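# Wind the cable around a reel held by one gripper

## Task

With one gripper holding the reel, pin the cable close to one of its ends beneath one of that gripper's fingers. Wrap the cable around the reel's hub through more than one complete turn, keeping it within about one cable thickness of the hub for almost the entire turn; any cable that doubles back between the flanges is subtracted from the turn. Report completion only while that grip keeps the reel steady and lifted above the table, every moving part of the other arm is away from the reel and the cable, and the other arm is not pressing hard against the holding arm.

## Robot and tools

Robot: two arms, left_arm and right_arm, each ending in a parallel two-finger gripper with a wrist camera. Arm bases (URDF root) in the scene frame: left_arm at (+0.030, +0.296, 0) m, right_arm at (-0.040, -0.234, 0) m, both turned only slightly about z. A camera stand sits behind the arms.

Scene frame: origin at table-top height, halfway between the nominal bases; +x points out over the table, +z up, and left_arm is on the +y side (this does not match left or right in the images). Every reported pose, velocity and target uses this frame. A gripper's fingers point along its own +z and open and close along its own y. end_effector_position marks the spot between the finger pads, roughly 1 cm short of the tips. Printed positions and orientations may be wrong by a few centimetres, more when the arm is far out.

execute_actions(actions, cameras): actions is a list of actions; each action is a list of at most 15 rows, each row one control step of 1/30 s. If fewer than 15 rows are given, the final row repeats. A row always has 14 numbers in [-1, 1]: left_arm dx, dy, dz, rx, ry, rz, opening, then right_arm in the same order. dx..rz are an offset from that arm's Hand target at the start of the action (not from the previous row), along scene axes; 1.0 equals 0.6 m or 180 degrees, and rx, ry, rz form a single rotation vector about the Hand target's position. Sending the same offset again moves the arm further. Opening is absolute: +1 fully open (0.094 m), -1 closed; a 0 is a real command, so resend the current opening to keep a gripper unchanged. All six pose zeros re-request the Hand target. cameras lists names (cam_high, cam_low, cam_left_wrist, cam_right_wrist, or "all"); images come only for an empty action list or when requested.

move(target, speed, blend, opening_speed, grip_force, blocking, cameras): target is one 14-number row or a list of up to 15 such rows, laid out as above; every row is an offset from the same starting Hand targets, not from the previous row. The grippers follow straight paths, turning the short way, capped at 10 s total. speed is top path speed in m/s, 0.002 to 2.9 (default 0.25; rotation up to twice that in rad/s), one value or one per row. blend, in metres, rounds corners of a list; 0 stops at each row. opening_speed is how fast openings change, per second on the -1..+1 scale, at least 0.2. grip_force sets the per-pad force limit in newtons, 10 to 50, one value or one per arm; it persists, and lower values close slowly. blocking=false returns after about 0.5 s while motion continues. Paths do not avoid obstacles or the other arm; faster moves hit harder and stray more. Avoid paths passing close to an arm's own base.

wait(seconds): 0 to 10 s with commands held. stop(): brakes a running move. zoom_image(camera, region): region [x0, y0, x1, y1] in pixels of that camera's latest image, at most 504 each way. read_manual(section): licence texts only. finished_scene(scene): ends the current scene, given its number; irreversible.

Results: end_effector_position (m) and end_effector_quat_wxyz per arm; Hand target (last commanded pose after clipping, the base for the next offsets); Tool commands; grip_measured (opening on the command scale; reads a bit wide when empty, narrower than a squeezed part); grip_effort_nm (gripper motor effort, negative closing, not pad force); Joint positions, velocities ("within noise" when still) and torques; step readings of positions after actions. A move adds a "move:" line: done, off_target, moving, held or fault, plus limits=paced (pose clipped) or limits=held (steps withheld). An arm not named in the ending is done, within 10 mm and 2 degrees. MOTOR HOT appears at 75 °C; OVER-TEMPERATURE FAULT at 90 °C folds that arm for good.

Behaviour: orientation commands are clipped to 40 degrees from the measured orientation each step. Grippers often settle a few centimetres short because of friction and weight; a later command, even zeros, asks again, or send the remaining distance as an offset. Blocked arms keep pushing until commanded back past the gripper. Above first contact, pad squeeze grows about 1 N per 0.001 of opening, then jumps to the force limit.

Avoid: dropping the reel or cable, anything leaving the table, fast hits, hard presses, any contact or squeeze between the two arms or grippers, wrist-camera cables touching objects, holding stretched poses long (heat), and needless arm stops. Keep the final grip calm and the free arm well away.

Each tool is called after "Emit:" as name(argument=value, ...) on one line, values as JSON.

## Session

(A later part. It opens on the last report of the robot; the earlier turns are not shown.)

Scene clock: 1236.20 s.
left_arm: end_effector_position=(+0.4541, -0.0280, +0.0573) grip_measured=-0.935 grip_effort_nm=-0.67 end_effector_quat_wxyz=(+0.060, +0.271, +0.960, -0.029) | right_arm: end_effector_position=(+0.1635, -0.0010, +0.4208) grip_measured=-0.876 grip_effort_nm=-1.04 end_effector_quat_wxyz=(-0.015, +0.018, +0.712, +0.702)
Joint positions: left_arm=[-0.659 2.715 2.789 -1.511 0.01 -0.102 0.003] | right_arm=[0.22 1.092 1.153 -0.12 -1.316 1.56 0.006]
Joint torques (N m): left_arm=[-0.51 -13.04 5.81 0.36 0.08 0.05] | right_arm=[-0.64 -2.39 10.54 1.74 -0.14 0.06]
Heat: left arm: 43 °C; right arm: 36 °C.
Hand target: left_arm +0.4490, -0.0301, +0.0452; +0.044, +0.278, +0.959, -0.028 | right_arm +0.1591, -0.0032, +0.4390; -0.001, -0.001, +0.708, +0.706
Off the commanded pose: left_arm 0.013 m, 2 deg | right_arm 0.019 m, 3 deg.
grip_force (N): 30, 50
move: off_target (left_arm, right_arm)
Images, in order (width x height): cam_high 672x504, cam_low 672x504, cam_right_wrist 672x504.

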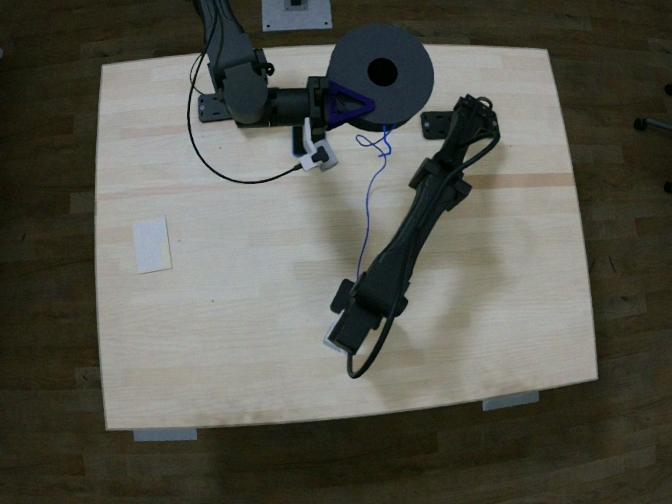

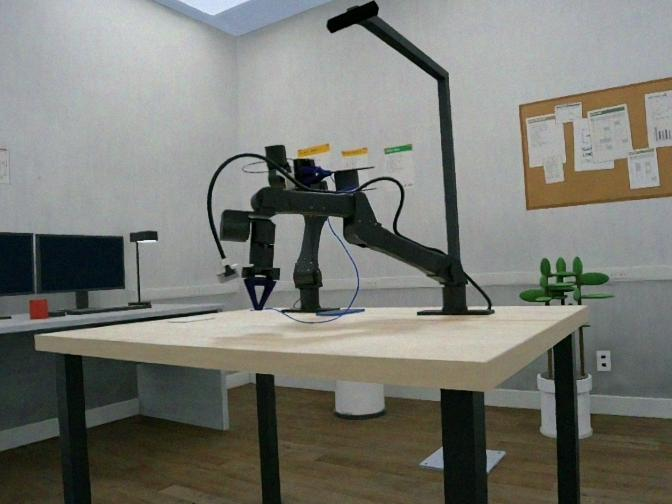

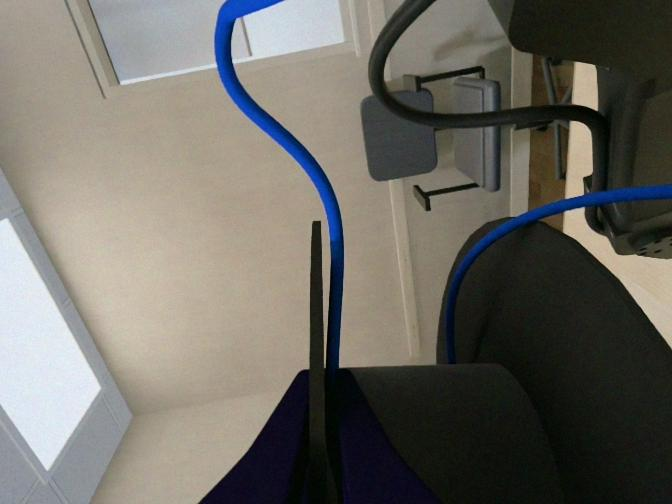

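Emit:
move(target=[[0,0,-0.05,0,0,0,-1, 0,0,0,0,0,0,-1],[0,0,-0.05,0,0,0,-0.5, 0,0,0,0,0,0,-1],[0,0,0.15,0,0,0,-0.5, 0,0,0,0,0,0,-1],[-0.082,0.467,0.258,0,0,0.1,-0.5, 0.0,0.0,0.0,0,0,0,-1],[-0.082,0.467,0.258,0,0,0.1,-0.5, 0.293,0.005,-0.15,0,0,0,-1]], speed=[0.1,0.1,0.15,0.25,0.15], blend=[0,0,0.03,0.02,0], cameras=["all"])

Emit:
zoom_image(camera="cam_low", region=[200, 170, 420, 340])

Scene clock: 1315.13 s.
left_arm: end_effector_position=(+0.4080, +0.2543, +0.1874) grip_measured=-0.502 grip_effort_nm=0.11 end_effector_quat_wxyz=(+0.041, +0.117, +0.992, -0.014) | right_arm: end_effector_position=(+0.3372, +0.0015, +0.3288) grip_measured=-0.876 grip_effort_nm=-1.04 end_effector_quat_wxyz=(-0.012, +0.028, +0.715, +0.699)
Joint positions: left_arm=[-0.107 1.954 2.01 -1.546 0.029 0.134 0.023] | right_arm=[0.114 1.717 1.33 0.246 -1.404 1.489 0.006]
Joint torques (N m): left_arm=[-0.58 -13.38 4.27 0.3 0.12 0.06] | right_arm=[-0.53 -7.77 10.3 1.98 -0.34 0.2]
Heat: left arm: 44 °C; right arm: 36 °C.
Hand target: left_arm +0.3998, +0.2501, +0.2000; +0.047, +0.125, +0.991, -0.021 | right_arm +0.3349, -0.0002, +0.3490; -0.001, -0.001, +0.708, +0.706
Off the commanded pose: left_arm 0.016 m, 1 deg | right_arm 0.020 m, 4 deg.
joint sent to its limit (left arm) — joint 4 (wrist pitch), lower limit. The joint targets still meet the commanded pose.
grip_force (N): 30, 50
move: off_target (left_arm, right_arm); target 2's new opening was sent with left_arm's hand 0.010 m and 3 deg from that target

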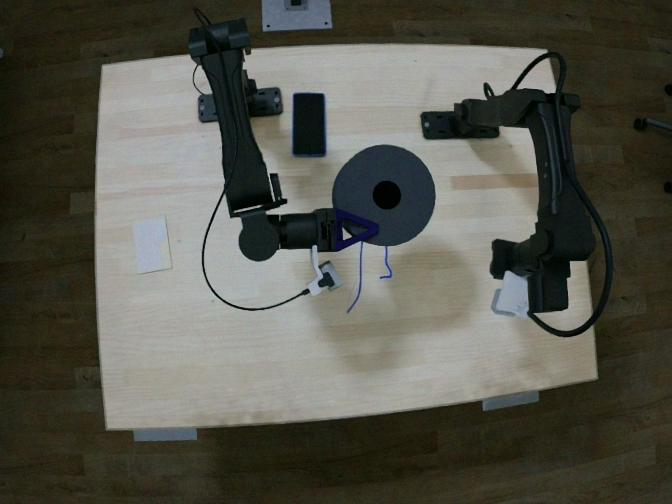

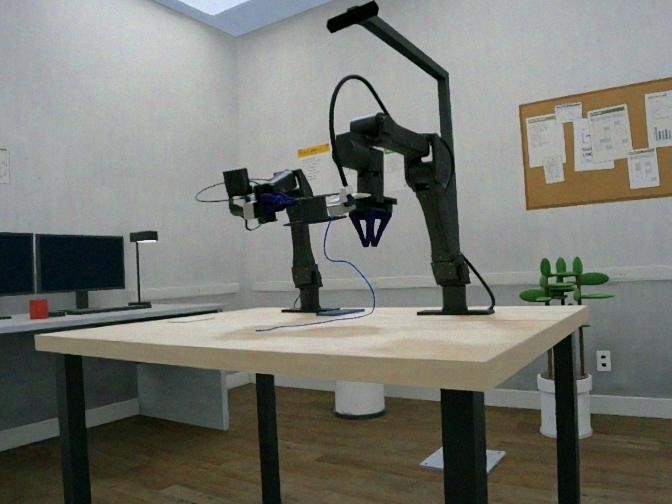

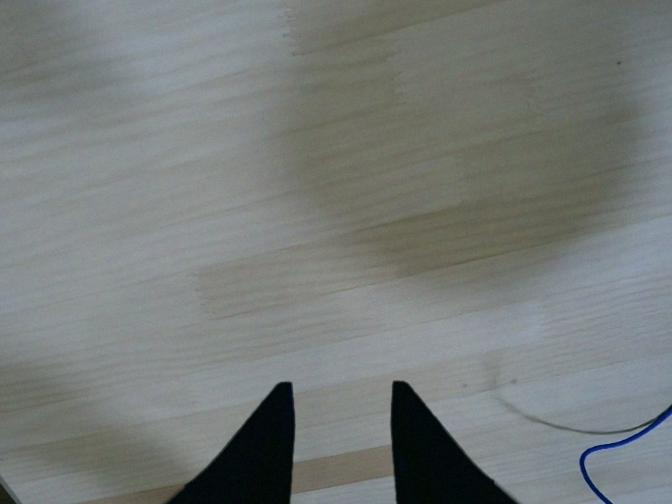

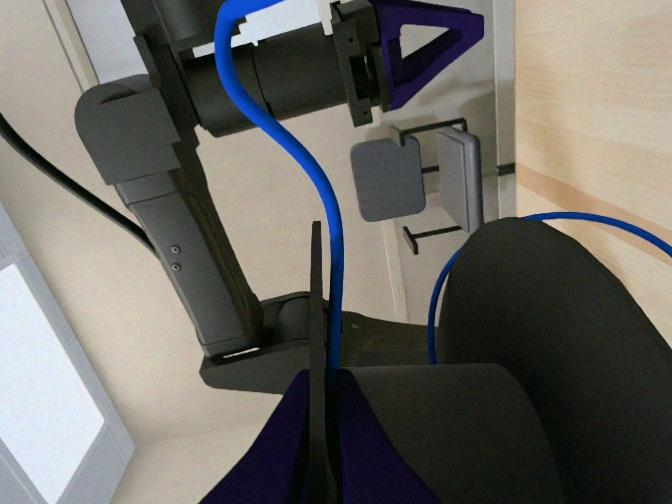

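Scaled by 2.291.

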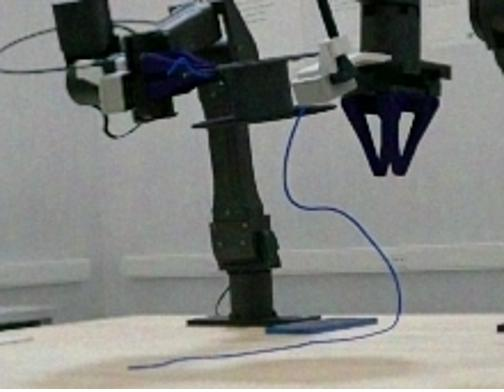

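Emit:
move(target=[0,0,0,0,0,0,-0.5, -0.083,0.0,-0.32,0,0,0,-1], speed=0.15, cameras=["cam_high", "cam_low", "cam_right_wrist", "cam_left_wrist"])

Emit:
zoom_image(camera="cam_low", region=[200, 200, 420, 350])

Scene clock: 1331.93 s.
left_arm: end_effector_position=(+0.4080, +0.2543, +0.1874) grip_measured=-0.502 grip_effort_nm=0.11 end_effector_quat_wxyz=(+0.041, +0.117, +0.992, -0.014) | right_arm: end_effector_position=(+0.2916, -0.0026, +0.1570) grip_measured=-0.876 grip_effort_nm=-1.04 end_effector_quat_wxyz=(+0.007, +0.009, +0.714, +0.701)
Joint positions: left_arm=[-0.107 1.954 2.01 -1.546 0.029 0.134 0.023] | right_arm=[0.122 1.91 0.754 1.05 -1.395 1.469 0.006]
Joint torques (N m): left_arm=[-0.58 -13.38 4.27 0.3 0.12 0.06] | right_arm=[0.76 -6.83 4.36 2 -0.23 0.17]
Heat: left arm: 44 °C; right arm: 39 °C.
Hand target: left_arm +0.3998, +0.2501, +0.2000; +0.047, +0.125, +0.991, -0.021 | right_arm +0.2852, -0.0002, +0.1569; -0.001, -0.001, +0.708, +0.706
Off the commanded pose: left_arm 0.016 m, 1 deg | right_arm 0.007 m, 2 deg.
joint sent to its limit (left arm) — joint 4 (wrist pitch), lower limit. The joint targets still meet the commanded pose.
grip_force (N): 30, 50
move: off_target (left_arm)

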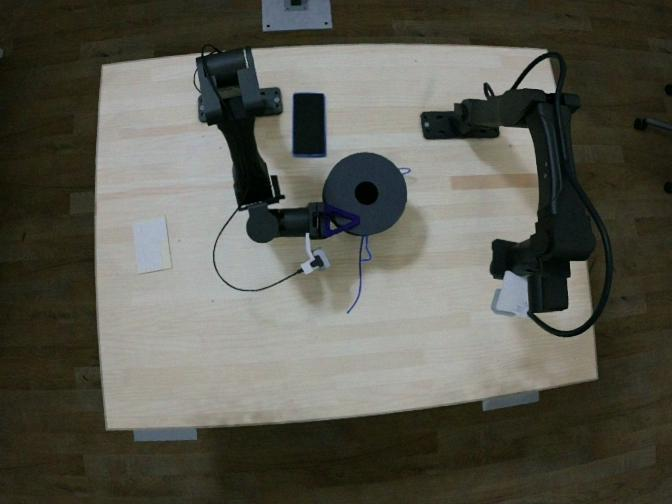

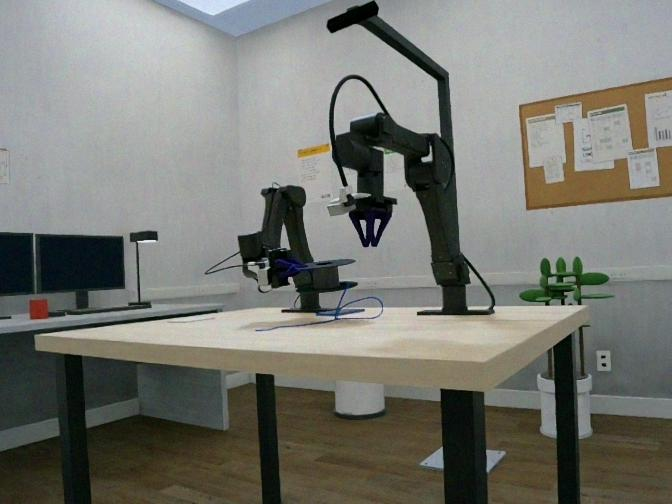

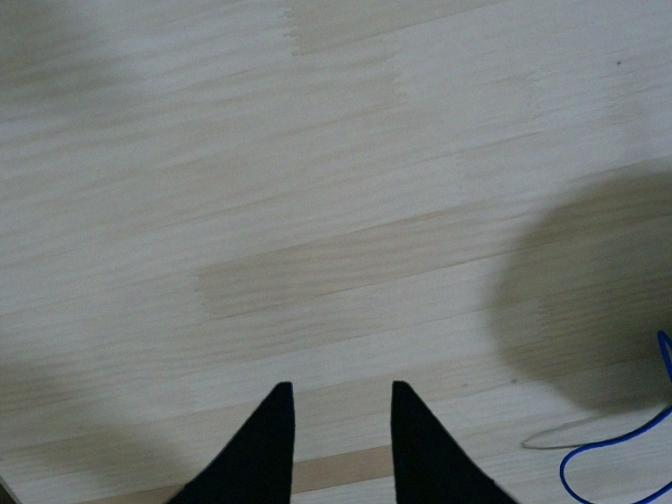

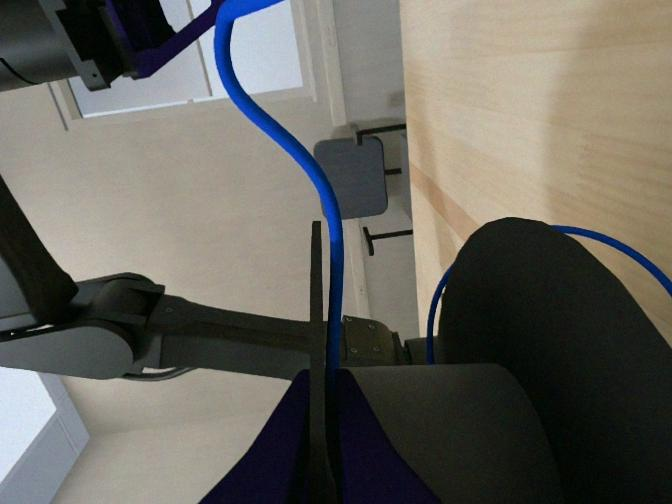

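Scaled by 2.291.

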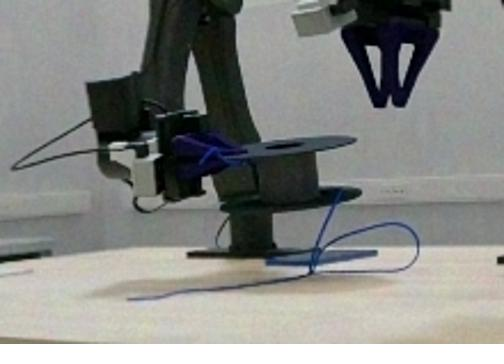

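Emit:
move(target=[0,0,0,0,0,0,0.6, 0.0,0.0,0.27,0,0,0,-1], speed=0.15, cameras=["cam_high", "cam_low", "cam_left_wrist"])

Emit:
zoom_image(camera="cam_low", region=[200, 170, 420, 340])

Scene clock: 1364.97 s.
left_arm: end_effector_position=(+0.4080, +0.2543, +0.1874) grip_measured=+0.598 grip_effort_nm=0.12 end_effector_quat_wxyz=(+0.041, +0.117, +0.992, -0.014) | right_arm: end_effector_position=(+0.2920, -0.0025, +0.2912) grip_measured=-0.876 grip_effort_nm=-1.04 end_effector_quat_wxyz=(-0.019, +0.035, +0.711, +0.702)
Joint positions: left_arm=[-0.107 1.954 2.01 -1.546 0.029 0.135 0.075] | right_arm=[0.122 1.587 1.007 0.507 -1.398 1.575 0.006]
Joint torques (N m): left_arm=[-0.58 -13.38 4.27 0.3 0.12 0.05] | right_arm=[0.72 -9.14 10.32 1.67 -0.18 0.05]
Heat: left arm: 44 °C; right arm: 35 °C.
Hand target: left_arm +0.3998, +0.2501, +0.2000; +0.047, +0.125, +0.991, -0.021 | right_arm +0.2851, -0.0002, +0.3191; -0.001, -0.001, +0.708, +0.706
Off the commanded pose: left_arm 0.016 m, 1 deg | right_arm 0.029 m, 5 deg.
joint sent to its limit (left arm) — joint 4 (wrist pitch), lower limit. The joint targets still meet the commanded pose.
grip_force (N): 30, 50
move: off_target (left_arm, right_arm)
Images, in order (width x height): cam_high 672x504, cam_low 672x504, cam_left_wrist 672x504.

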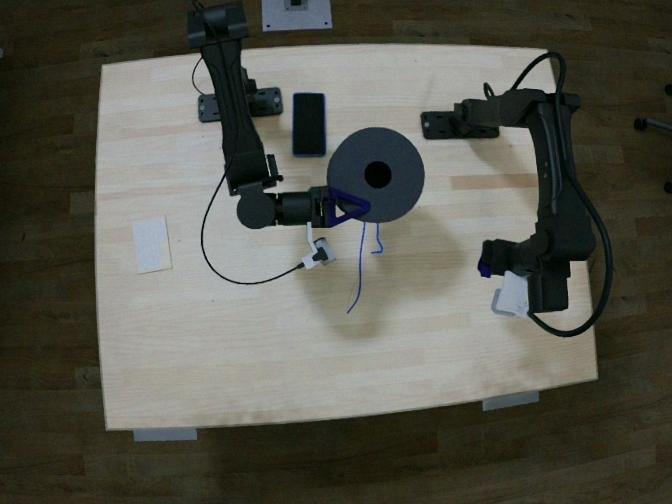

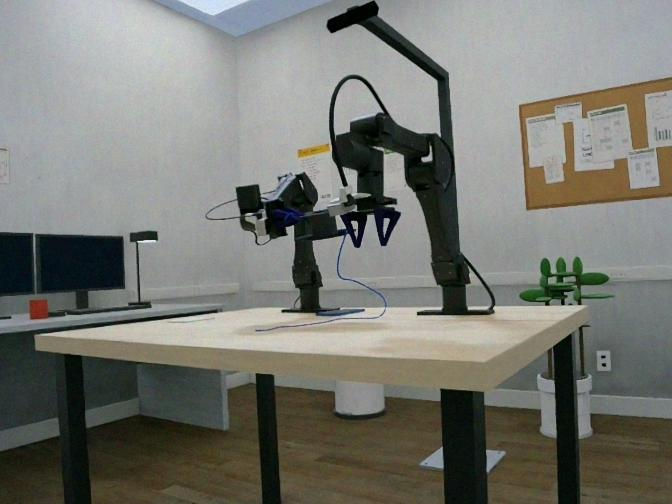

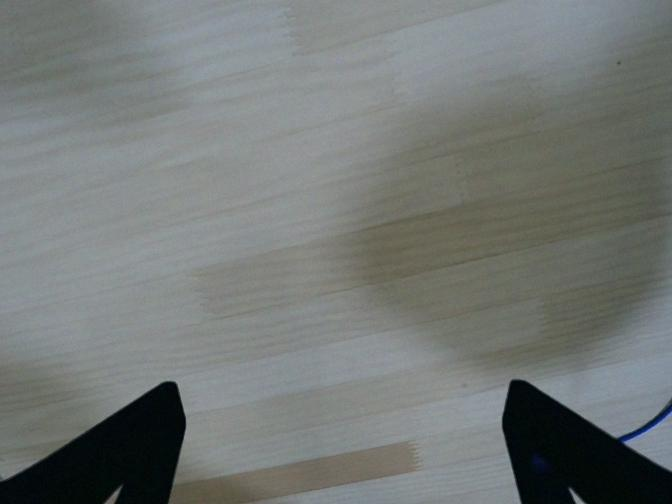

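Scaled by 2.291.

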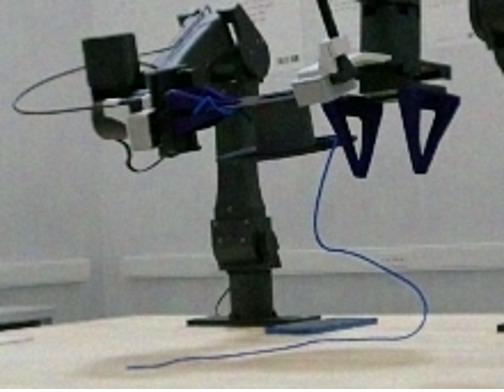

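Emit:
move(target=[0,0,0,0,0,0,0.3, -0.2,0.0,0.0,0,0,0,-1], speed=0.15, cameras=["cam_high", "cam_low"])

Emit:
zoom_image(camera="cam_low", region=[200, 170, 420, 340])

Scene clock: 1379.07 s.
left_arm: end_effector_position=(+0.4080, +0.2543, +0.1874) grip_measured=+0.302 grip_effort_nm=-0.12 end_effector_quat_wxyz=(+0.041, +0.117, +0.992, -0.014) | right_arm: end_effector_position=(+0.1705, -0.0005, +0.3165) grip_measured=-0.876 grip_effort_nm=-1.03 end_effector_quat_wxyz=(-0.001, +0.008, +0.709, +0.705)
Joint positions: left_arm=[-0.107 1.954 2.01 -1.546 0.029 0.135 0.061] | right_arm=[0.215 1.078 0.711 0.343 -1.317 1.561 0.006]
Joint torques (N m): left_arm=[-0.58 -13.38 4.26 0.3 0.12 0.06] | right_arm=[0.47 -3.55 6.63 1.75 -0.07 0.02]
Heat: left arm: 45 °C; right arm: 36 °C.
Hand target: left_arm +0.3998, +0.2501, +0.2000; +0.047, +0.125, +0.991, -0.020 | right_arm +0.1651, -0.0002, +0.3189; -0.001, -0.001, +0.708, +0.706
Off the commanded pose: left_arm 0.016 m, 1 deg | right_arm 0.006 m, 1 deg.
joint sent to its limit (left arm) — joint 4 (wrist pitch), lower limit. The joint targets still meet the commanded pose.
grip_force (N): 30, 50
move: off_target (left_arm)
Images, in order (width x height): cam_high 672x504, cam_low 672x504.

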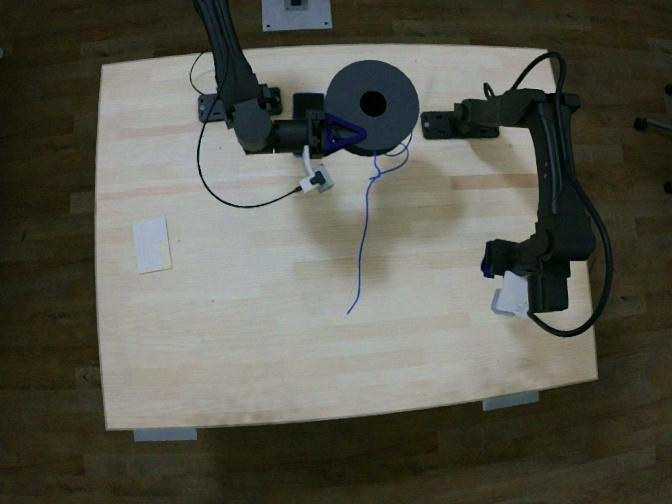

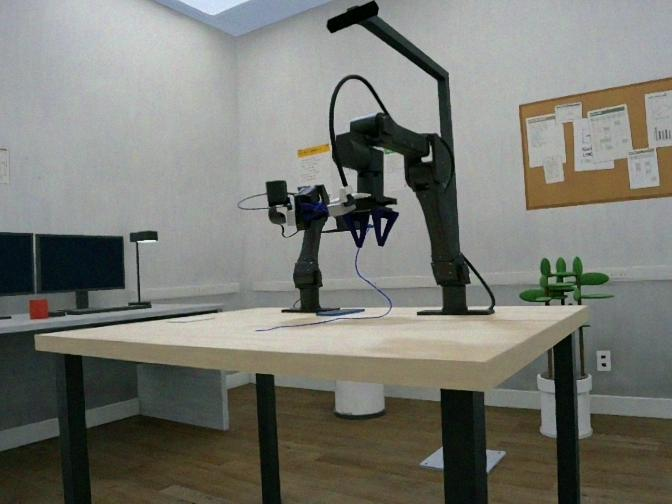

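Scaled by 2.291.

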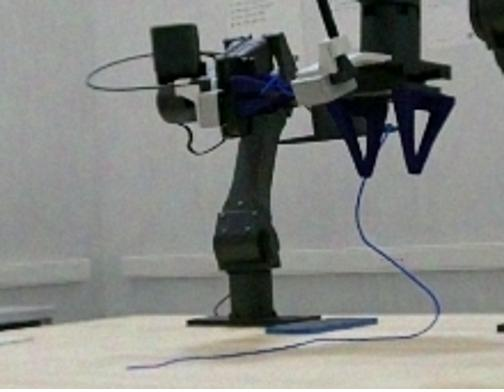

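Emit:
move(target=[[0,0,0,0,0,0,-0.2, 0,0,-0.2,0,0,0,-1],[-0.03,-0.3,-0.05,0,0,0.05,-0.2, 0,0,-0.2,0,0,0,-1],[-0.079,-0.404,-0.18,0,0,0.05,-0.2, 0,0,-0.2,0,0,0,-1]], speed=[0.15,0.25,0.15], blend=[0.01,0.04,0], cameras=["cam_high", "cam_left_wrist"])

Scene clock: 1398.60 s.
left_arm: end_effector_position=(+0.3483, +0.0059, +0.1045) grip_measured=-0.198 grip_effort_nm=-0.12 end_effector_quat_wxyz=(+0.050, +0.053, +0.997, -0.029) | right_arm: end_effector_position=(+0.1715, -0.0009, +0.1978) grip_measured=-0.876 grip_effort_nm=-1.04 end_effector_quat_wxyz=(+0.005, +0.012, +0.711, +0.703)
Joint positions: left_arm=[-0.757 2.085 1.865 -1.237 -0.019 -0.642 0.038] | right_arm=[0.215 1.341 0.347 0.951 -1.303 1.538 0.006]
Joint torques (N m): left_arm=[0.12 -9.28 4.98 0.57 -0.21 -0.08] | right_arm=[0.49 -3.11 4.81 2.13 -0.19 0.18]
Heat: left arm: 44 °C; right arm: 35 °C.
Hand target: left_arm +0.3524, +0.0076, +0.0920; +0.049, +0.047, +0.998, -0.017 | right_arm +0.1651, -0.0002, +0.1990; -0.001, -0.001, +0.708, +0.706
Off the commanded pose: left_arm 0.013 m, 2 deg | right_arm 0.006 m, 2 deg.
grip_force (N): 30, 50
move: off_target (left_arm); blend cut to 0 m at target 1
Images, in order (width x height): cam_high 672x504, cam_left_wrist 672x504.

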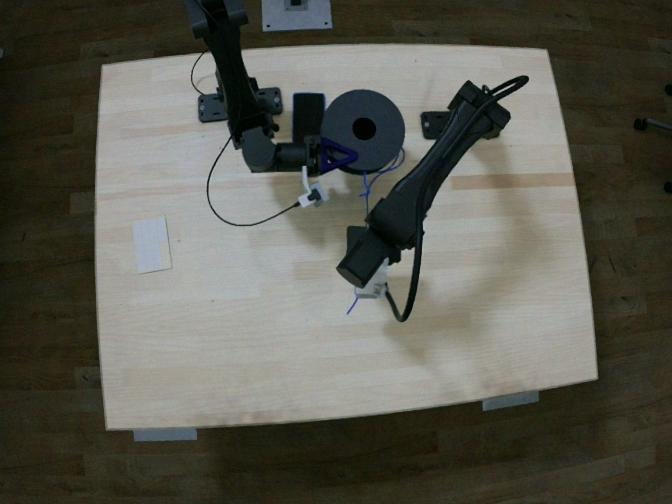

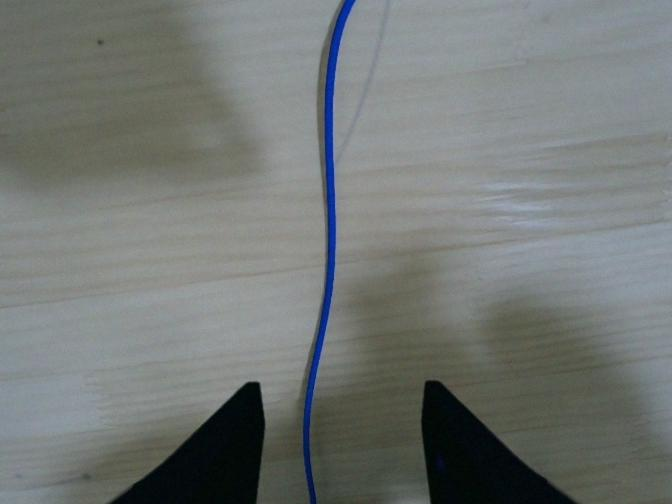

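Emit:
move(target=[-0.155,0.024,0.03,0,0,0,-0.2, 0,0,0,0,0,0,-1], speed=0.12, cameras=["cam_high", "cam_left_wrist", "cam_low"])

Scene clock: 1422.37 s.
left_arm: end_effector_position=(+0.2568, +0.0208, +0.0986) grip_measured=-0.198 grip_effort_nm=-0.12 end_effector_quat_wxyz=(+0.027, +0.051, +0.998, -0.006) | right_arm: end_effector_position=(+0.1714, -0.0009, +0.1978) grip_measured=-0.876 grip_effort_nm=-1.03 end_effector_quat_wxyz=(+0.004, +0.012, +0.711, +0.703)
Joint positions: left_arm=[-0.908 1.855 1.523 -1.194 -0.031 -0.796 0.038] | right_arm=[0.215 1.341 0.347 0.951 -1.304 1.538 0.006]
Joint torques (N m): left_arm=[-0.23 -12.77 4.45 0.44 -0.22 -0.07] | right_arm=[0.58 -3.11 4.83 2.14 -0.2 0.17]
Heat: left arm: 39 °C; right arm: 36 °C.
Hand target: left_arm +0.2594, +0.0221, +0.1100; +0.049, +0.047, +0.998, -0.017 | right_arm +0.1651, -0.0002, +0.1990; -0.001, -0.001, +0.708, +0.706
Off the commanded pose: left_arm 0.012 m, 3 deg | right_arm 0.006 m, 2 deg.
grip_force (N): 30, 50
move: off_target (left_arm)
Images, in order (width x height): cam_high 672x504, cam_low 672x504, cam_left_wrist 672x504.

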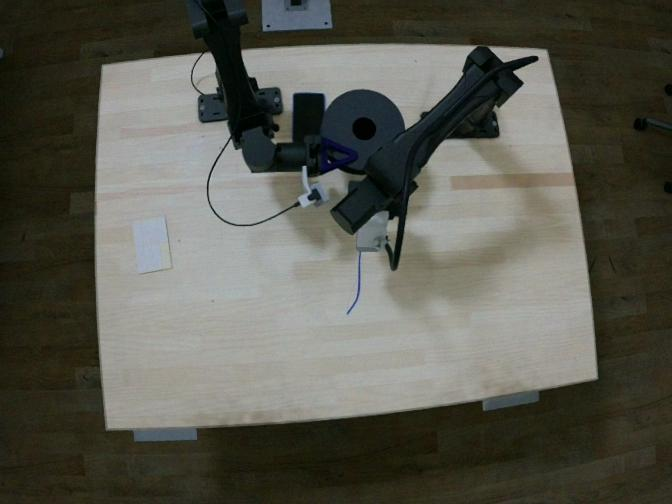

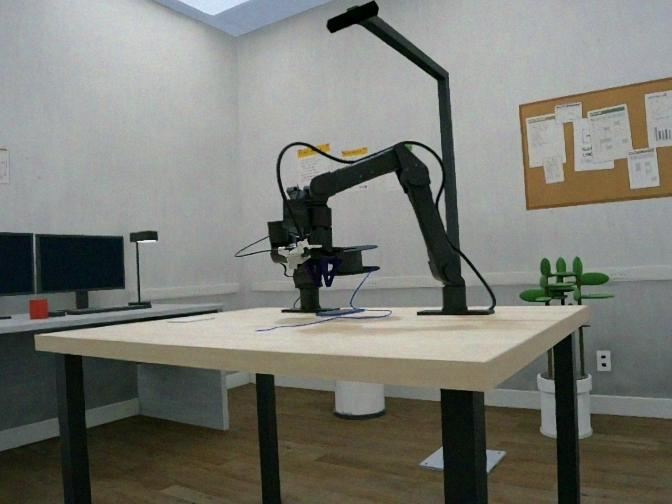

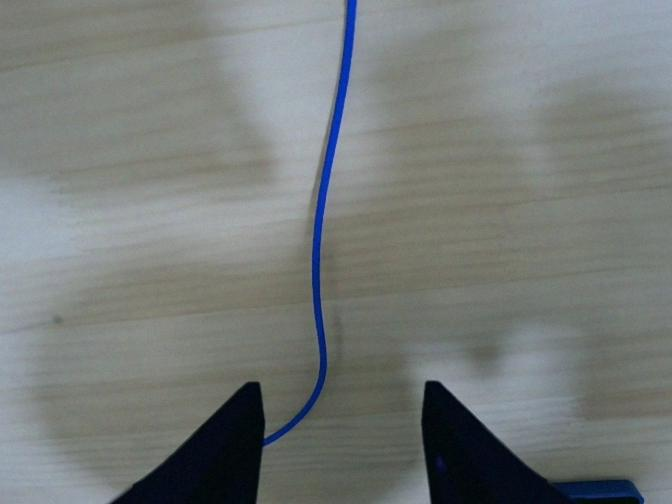

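Emit:
move(target=[[0,0,-0.173,0,0,0,-0.2, 0,0,0,0,0,0,-1],[0,0,-0.173,0,0,0,-1, 0,0,0,0,0,0,-1],[0.02,0.0,-0.05,0,0,0,-1, 0,0,0,0,0,0,-1],[0.267,0.213,-0.033,0,0,0,-1, 0,0,0,0,0,0,-1]], speed=[0.12,0.1,0.12,0.12], blend=[0,0,0.02,0], cameras=["cam_high", "cam_left_wrist", "cam_low", "cam_right_wrist"])

Emit:
zoom_image(camera="cam_low", region=[220, 200, 440, 350])

Scene clock: 1438.67 s.
left_arm: end_effector_position=(+0.4160, +0.1539, +0.0938) grip_measured=-0.987 grip_effort_nm=-0.67 end_effector_quat_wxyz=(+0.056, +0.040, +0.998, -0.014) | right_arm: end_effector_position=(+0.1714, -0.0009, +0.1978) grip_measured=-0.876 grip_effort_nm=-1.03 end_effector_quat_wxyz=(+0.004, +0.012, +0.711, +0.703)
Joint positions: left_arm=[-0.367 2.004 1.702 -1.154 -0.008 -0.276 0.001] | right_arm=[0.215 1.341 0.347 0.951 -1.304 1.538 0.006]
Joint torques (N m): left_arm=[-0.18 -8.18 8.34 0.35 0.06 0.06] | right_arm=[0.5 -3.08 4.82 2.14 -0.19 0.17]
Heat: left arm: 38 °C; right arm: 36 °C.
Hand target: left_arm +0.4196, +0.1499, +0.0902; +0.049, +0.046, +0.998, -0.017 | right_arm +0.1651, -0.0002, +0.1990; -0.001, -0.001, +0.708, +0.706
Off the commanded pose: left_arm 0.007 m, 1 deg | right_arm 0.006 m, 2 deg.
grip_force (N): 30, 50
move: done

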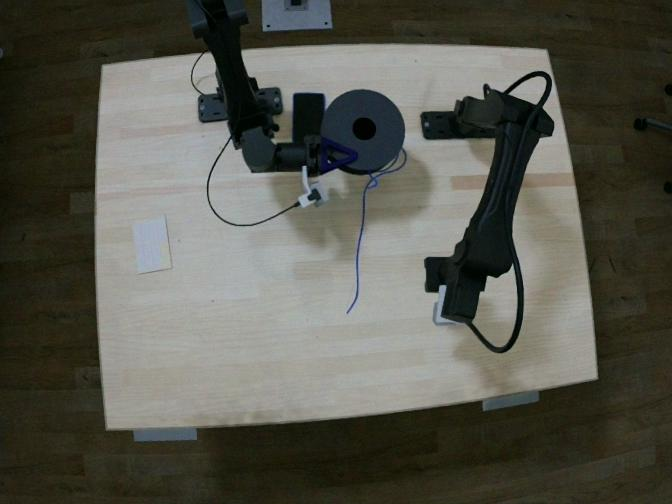

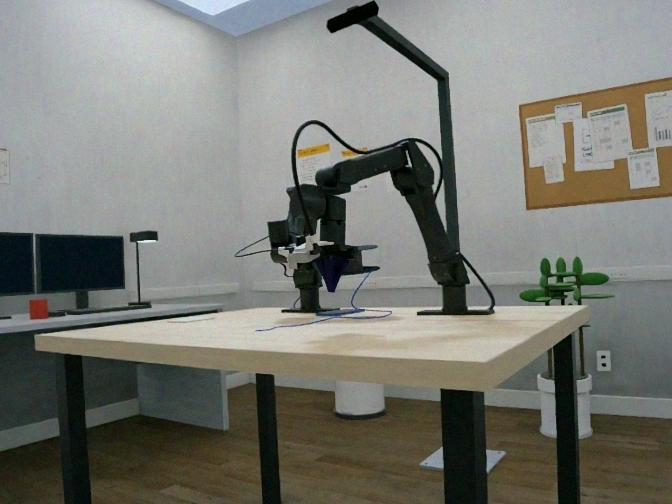

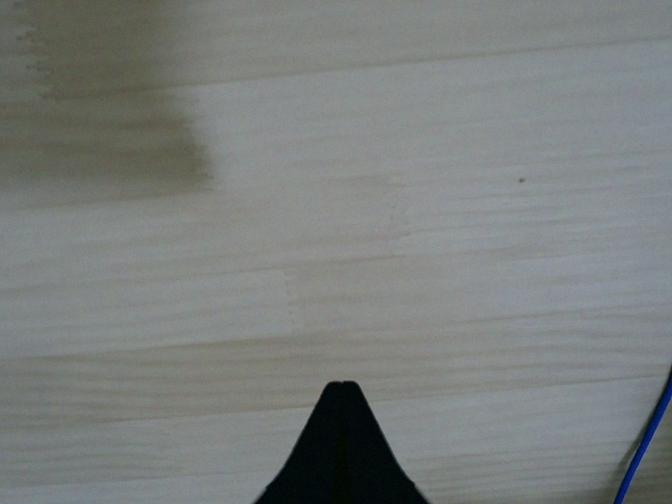

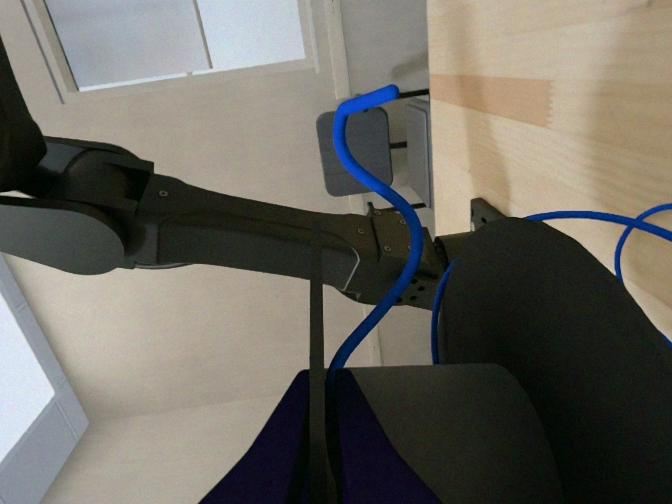

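Scaled by 2.291.

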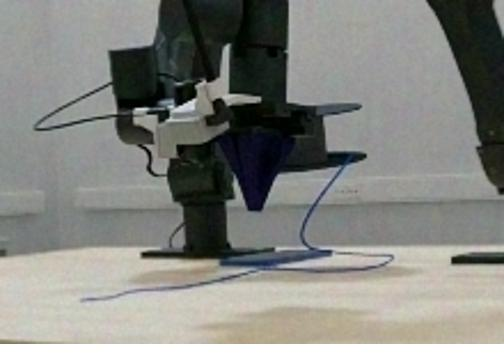

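Emit:
move(target=[[0,0,0.0,0,0,0,0.2, 0,0,0,0,0,0,-1],[-0.193,-0.225,-0.03,0,0,0,0.2, 0,0,0,0,0,0,-1],[-0.193,-0.225,-0.157,0,0,0,0.2, 0,0,0,0,0,0,-1]], speed=[0.1,0.2,0.12], blend=[0,0.02,0], cameras=["cam_left_wrist"])

Scene clock: 1457.97 s.
left_arm: end_effector_position=(+0.2975, +0.0138, +0.0095) grip_measured=+0.198 grip_effort_nm=0.11 end_effector_quat_wxyz=(+0.042, +0.053, +0.997, -0.023) | right_arm: end_effector_position=(+0.1714, -0.0009, +0.1978) grip_measured=-0.876 grip_effort_nm=-1.03 end_effector_quat_wxyz=(+0.004, +0.012, +0.711, +0.703)
Joint positions: left_arm=[-0.834 2.014 1.375 -0.839 -0.025 -0.718 0.056] | right_arm=[0.215 1.341 0.347 0.951 -1.304 1.538 0.006]
Joint torques (N m): left_arm=[0.39 -7.98 4.22 0.76 -0.23 -0.11] | right_arm=[0.51 -3.14 4.82 2.14 -0.2 0.18]
Heat: left arm: 39 °C; right arm: 37 °C.
Hand target: left_arm +0.3038, +0.0149, -0.0039; +0.049, +0.046, +0.998, -0.017 | right_arm +0.1651, -0.0002, +0.1990; -0.001, -0.001, +0.708, +0.706
Off the commanded pose: left_arm 0.015 m, 1 deg | right_arm 0.006 m, 2 deg.
grip_force (N): 30, 50
move: off_target (left_arm)
Images, in order (width x height): cam_left_wrist 672x504.

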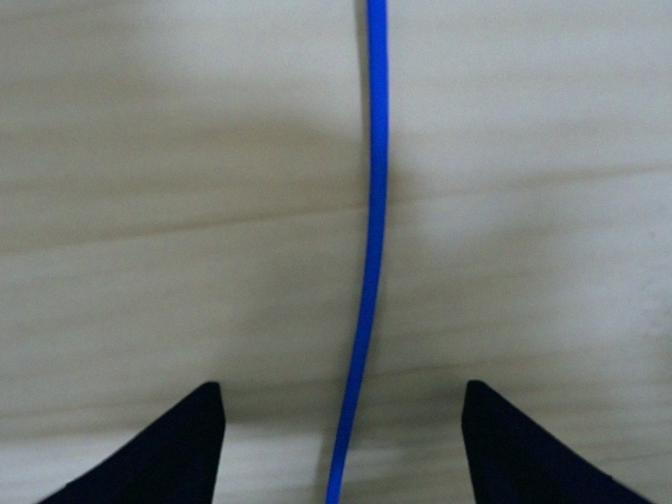

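Emit:
move(target=[[0,0,0,0,0,0,-1, 0,0,0,0,0,0,-1],[0.03,0.03,0.12,0,0,0,-1, 0,0,0,0,0,0,-1],[0.193,0.225,0.16,0,0,0,-1, 0,0,0,0,0,0,-1]], speed=[0.1,0.12,0.15], blend=[0,0.02,0], cameras=["all"])

Emit:
zoom_image(camera="cam_low", region=[220, 200, 440, 350])

Scene clock: 1469.87 s.
left_arm: end_effector_position=(+0.4168, +0.1547, +0.0968) grip_measured=-0.937 grip_effort_nm=-0.67 end_effector_quat_wxyz=(+0.057, +0.039, +0.997, -0.015) | right_arm: end_effector_position=(+0.1714, -0.0009, +0.1978) grip_measured=-0.876 grip_effort_nm=-1.04 end_effector_quat_wxyz=(+0.005, +0.011, +0.711, +0.703)
Joint positions: left_arm=[-0.364 2.002 1.711 -1.162 -0.007 -0.276 0.003] | right_arm=[0.215 1.341 0.347 0.951 -1.304 1.538 0.006]
Joint torques (N m): left_arm=[-0.42 -8.08 8.12 0.35 0.06 0.07] | right_arm=[0.49 -3.1 4.79 2.15 -0.22 0.16]
Heat: left arm: 38 °C; right arm: 37 °C.
Hand target: left_arm +0.4195, +0.1500, +0.0920; +0.049, +0.046, +0.998, -0.017 | right_arm +0.1651, -0.0002, +0.1990; -0.001, -0.001, +0.708, +0.706
Off the commanded pose: left_arm 0.007 m, 1 deg | right_arm 0.006 m, 2 deg.
grip_force (N): 30, 50
move: done

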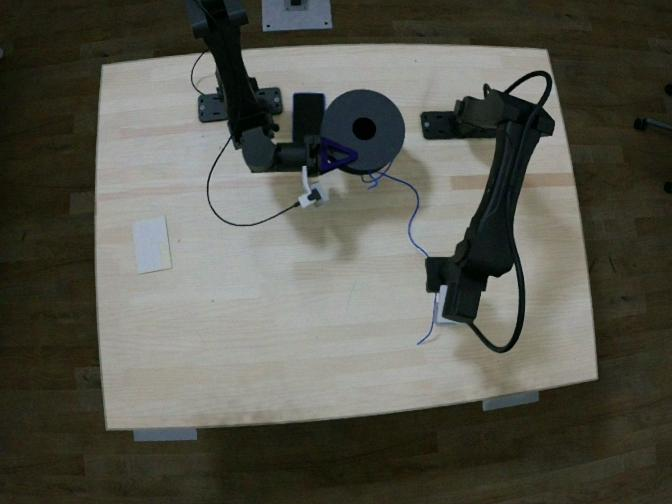

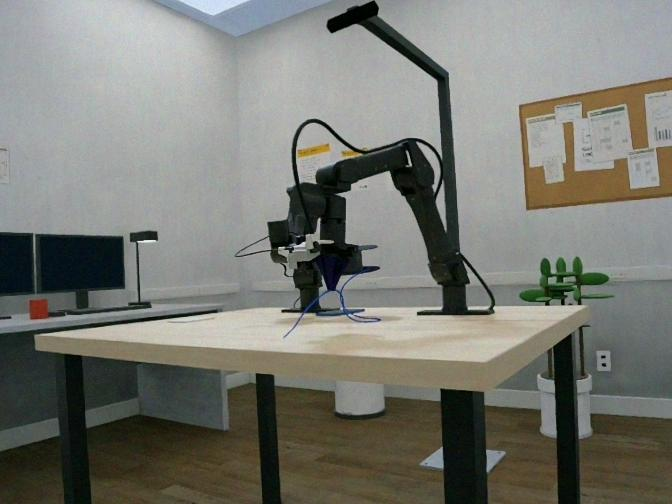

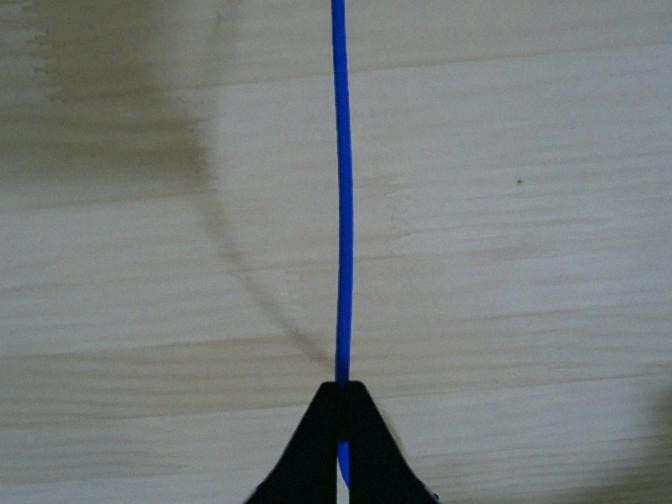

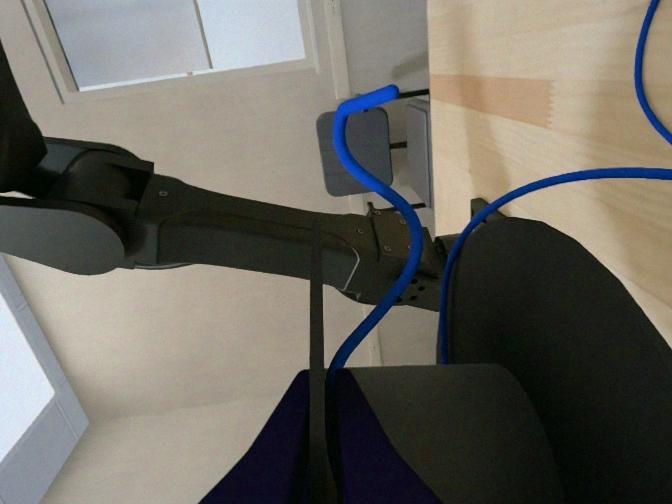

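Scaled by 2.291.

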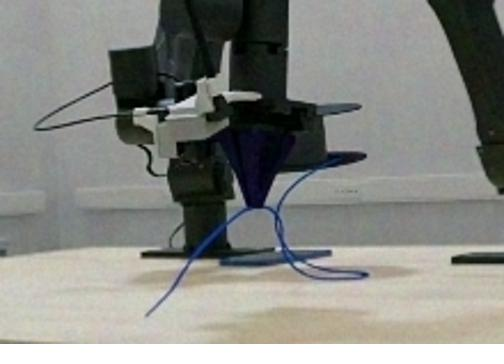

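Emit:
move(target=[[0.183,0.117,0.05,0,0,0,-1, 0,0,0,0,0,0,-1],[0.183,0.117,0.05,0,0,0,-1, 0.2,0.0,0,0,0,0,-1],[0.183,0.117,0.05,0,0,0,-1, 0.2,0.0,-0.16,0,0,0,-1]], speed=[0.15,0.15,0.12], blend=[0.01,0.02,0], cameras=["all"])

Emit:
zoom_image(camera="cam_low", region=[200, 200, 450, 350])

Scene clock: 1485.40 s.
left_arm: end_effector_position=(+0.5271, +0.2228, +0.1324) grip_measured=-0.937 grip_effort_nm=-0.67 end_effector_quat_wxyz=(+0.086, +0.041, +0.995, -0.015) | right_arm: end_effector_position=(+0.2913, +0.0020, +0.1039) grip_measured=-0.876 grip_effort_nm=-1.04 end_effector_quat_wxyz=(+0.007, +0.005, +0.712, +0.702)
Joint positions: left_arm=[-0.152 2.463 2.608 -1.542 0.012 -0.062 0.003] | right_arm=[0.135 2.131 0.739 1.315 -1.388 1.492 0.006]
Joint torques (N m): left_arm=[-0.09 -10.71 7.76 0.41 0.09 0.06] | right_arm=[-0.49 -7.35 2.89 2.01 -0.27 0.18]
Heat: left arm: 37 °C; right arm: 37 °C.
Hand target: left_arm +0.5294, +0.2201, +0.1220; +0.049, +0.046, +0.998, -0.017 | right_arm +0.2851, -0.0001, +0.1030; -0.001, -0.001, +0.708, +0.706
Off the commanded pose: left_arm 0.011 m, 4 deg | right_arm 0.007 m, 1 deg.
joint sent to its limit (left arm) — joint 4 (wrist pitch), lower limit. The joint targets are off in orientation, not in position.
grip_force (N): 30, 50
move: off_target (left_arm)

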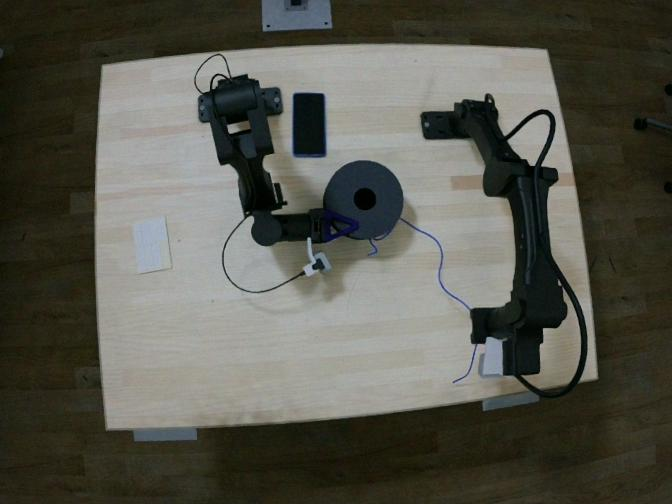

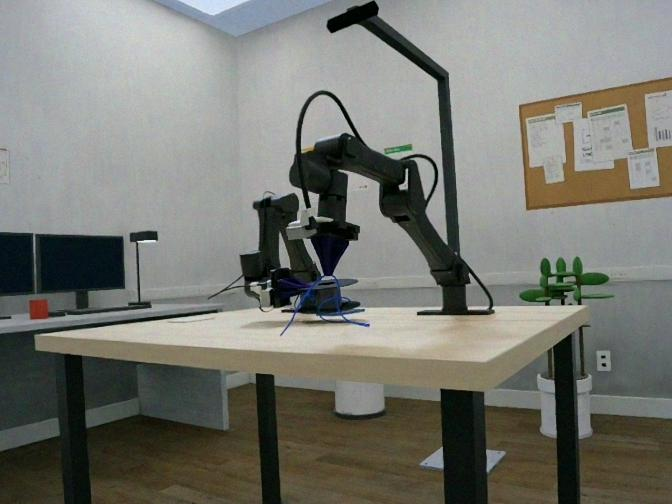

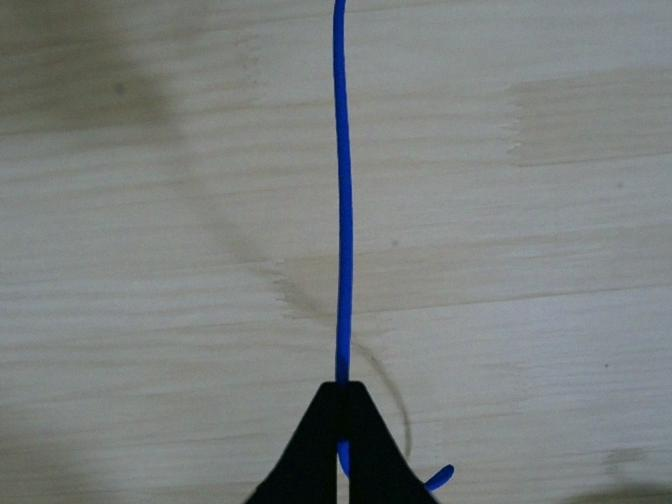

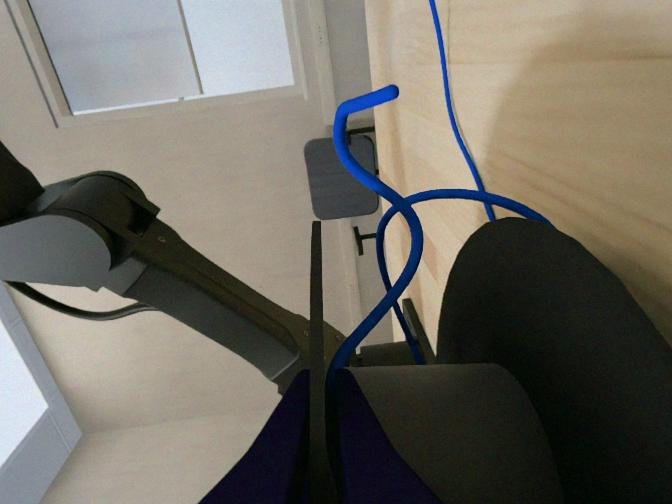

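Scaled by 2.016.

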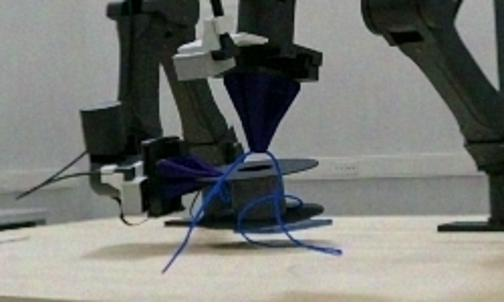

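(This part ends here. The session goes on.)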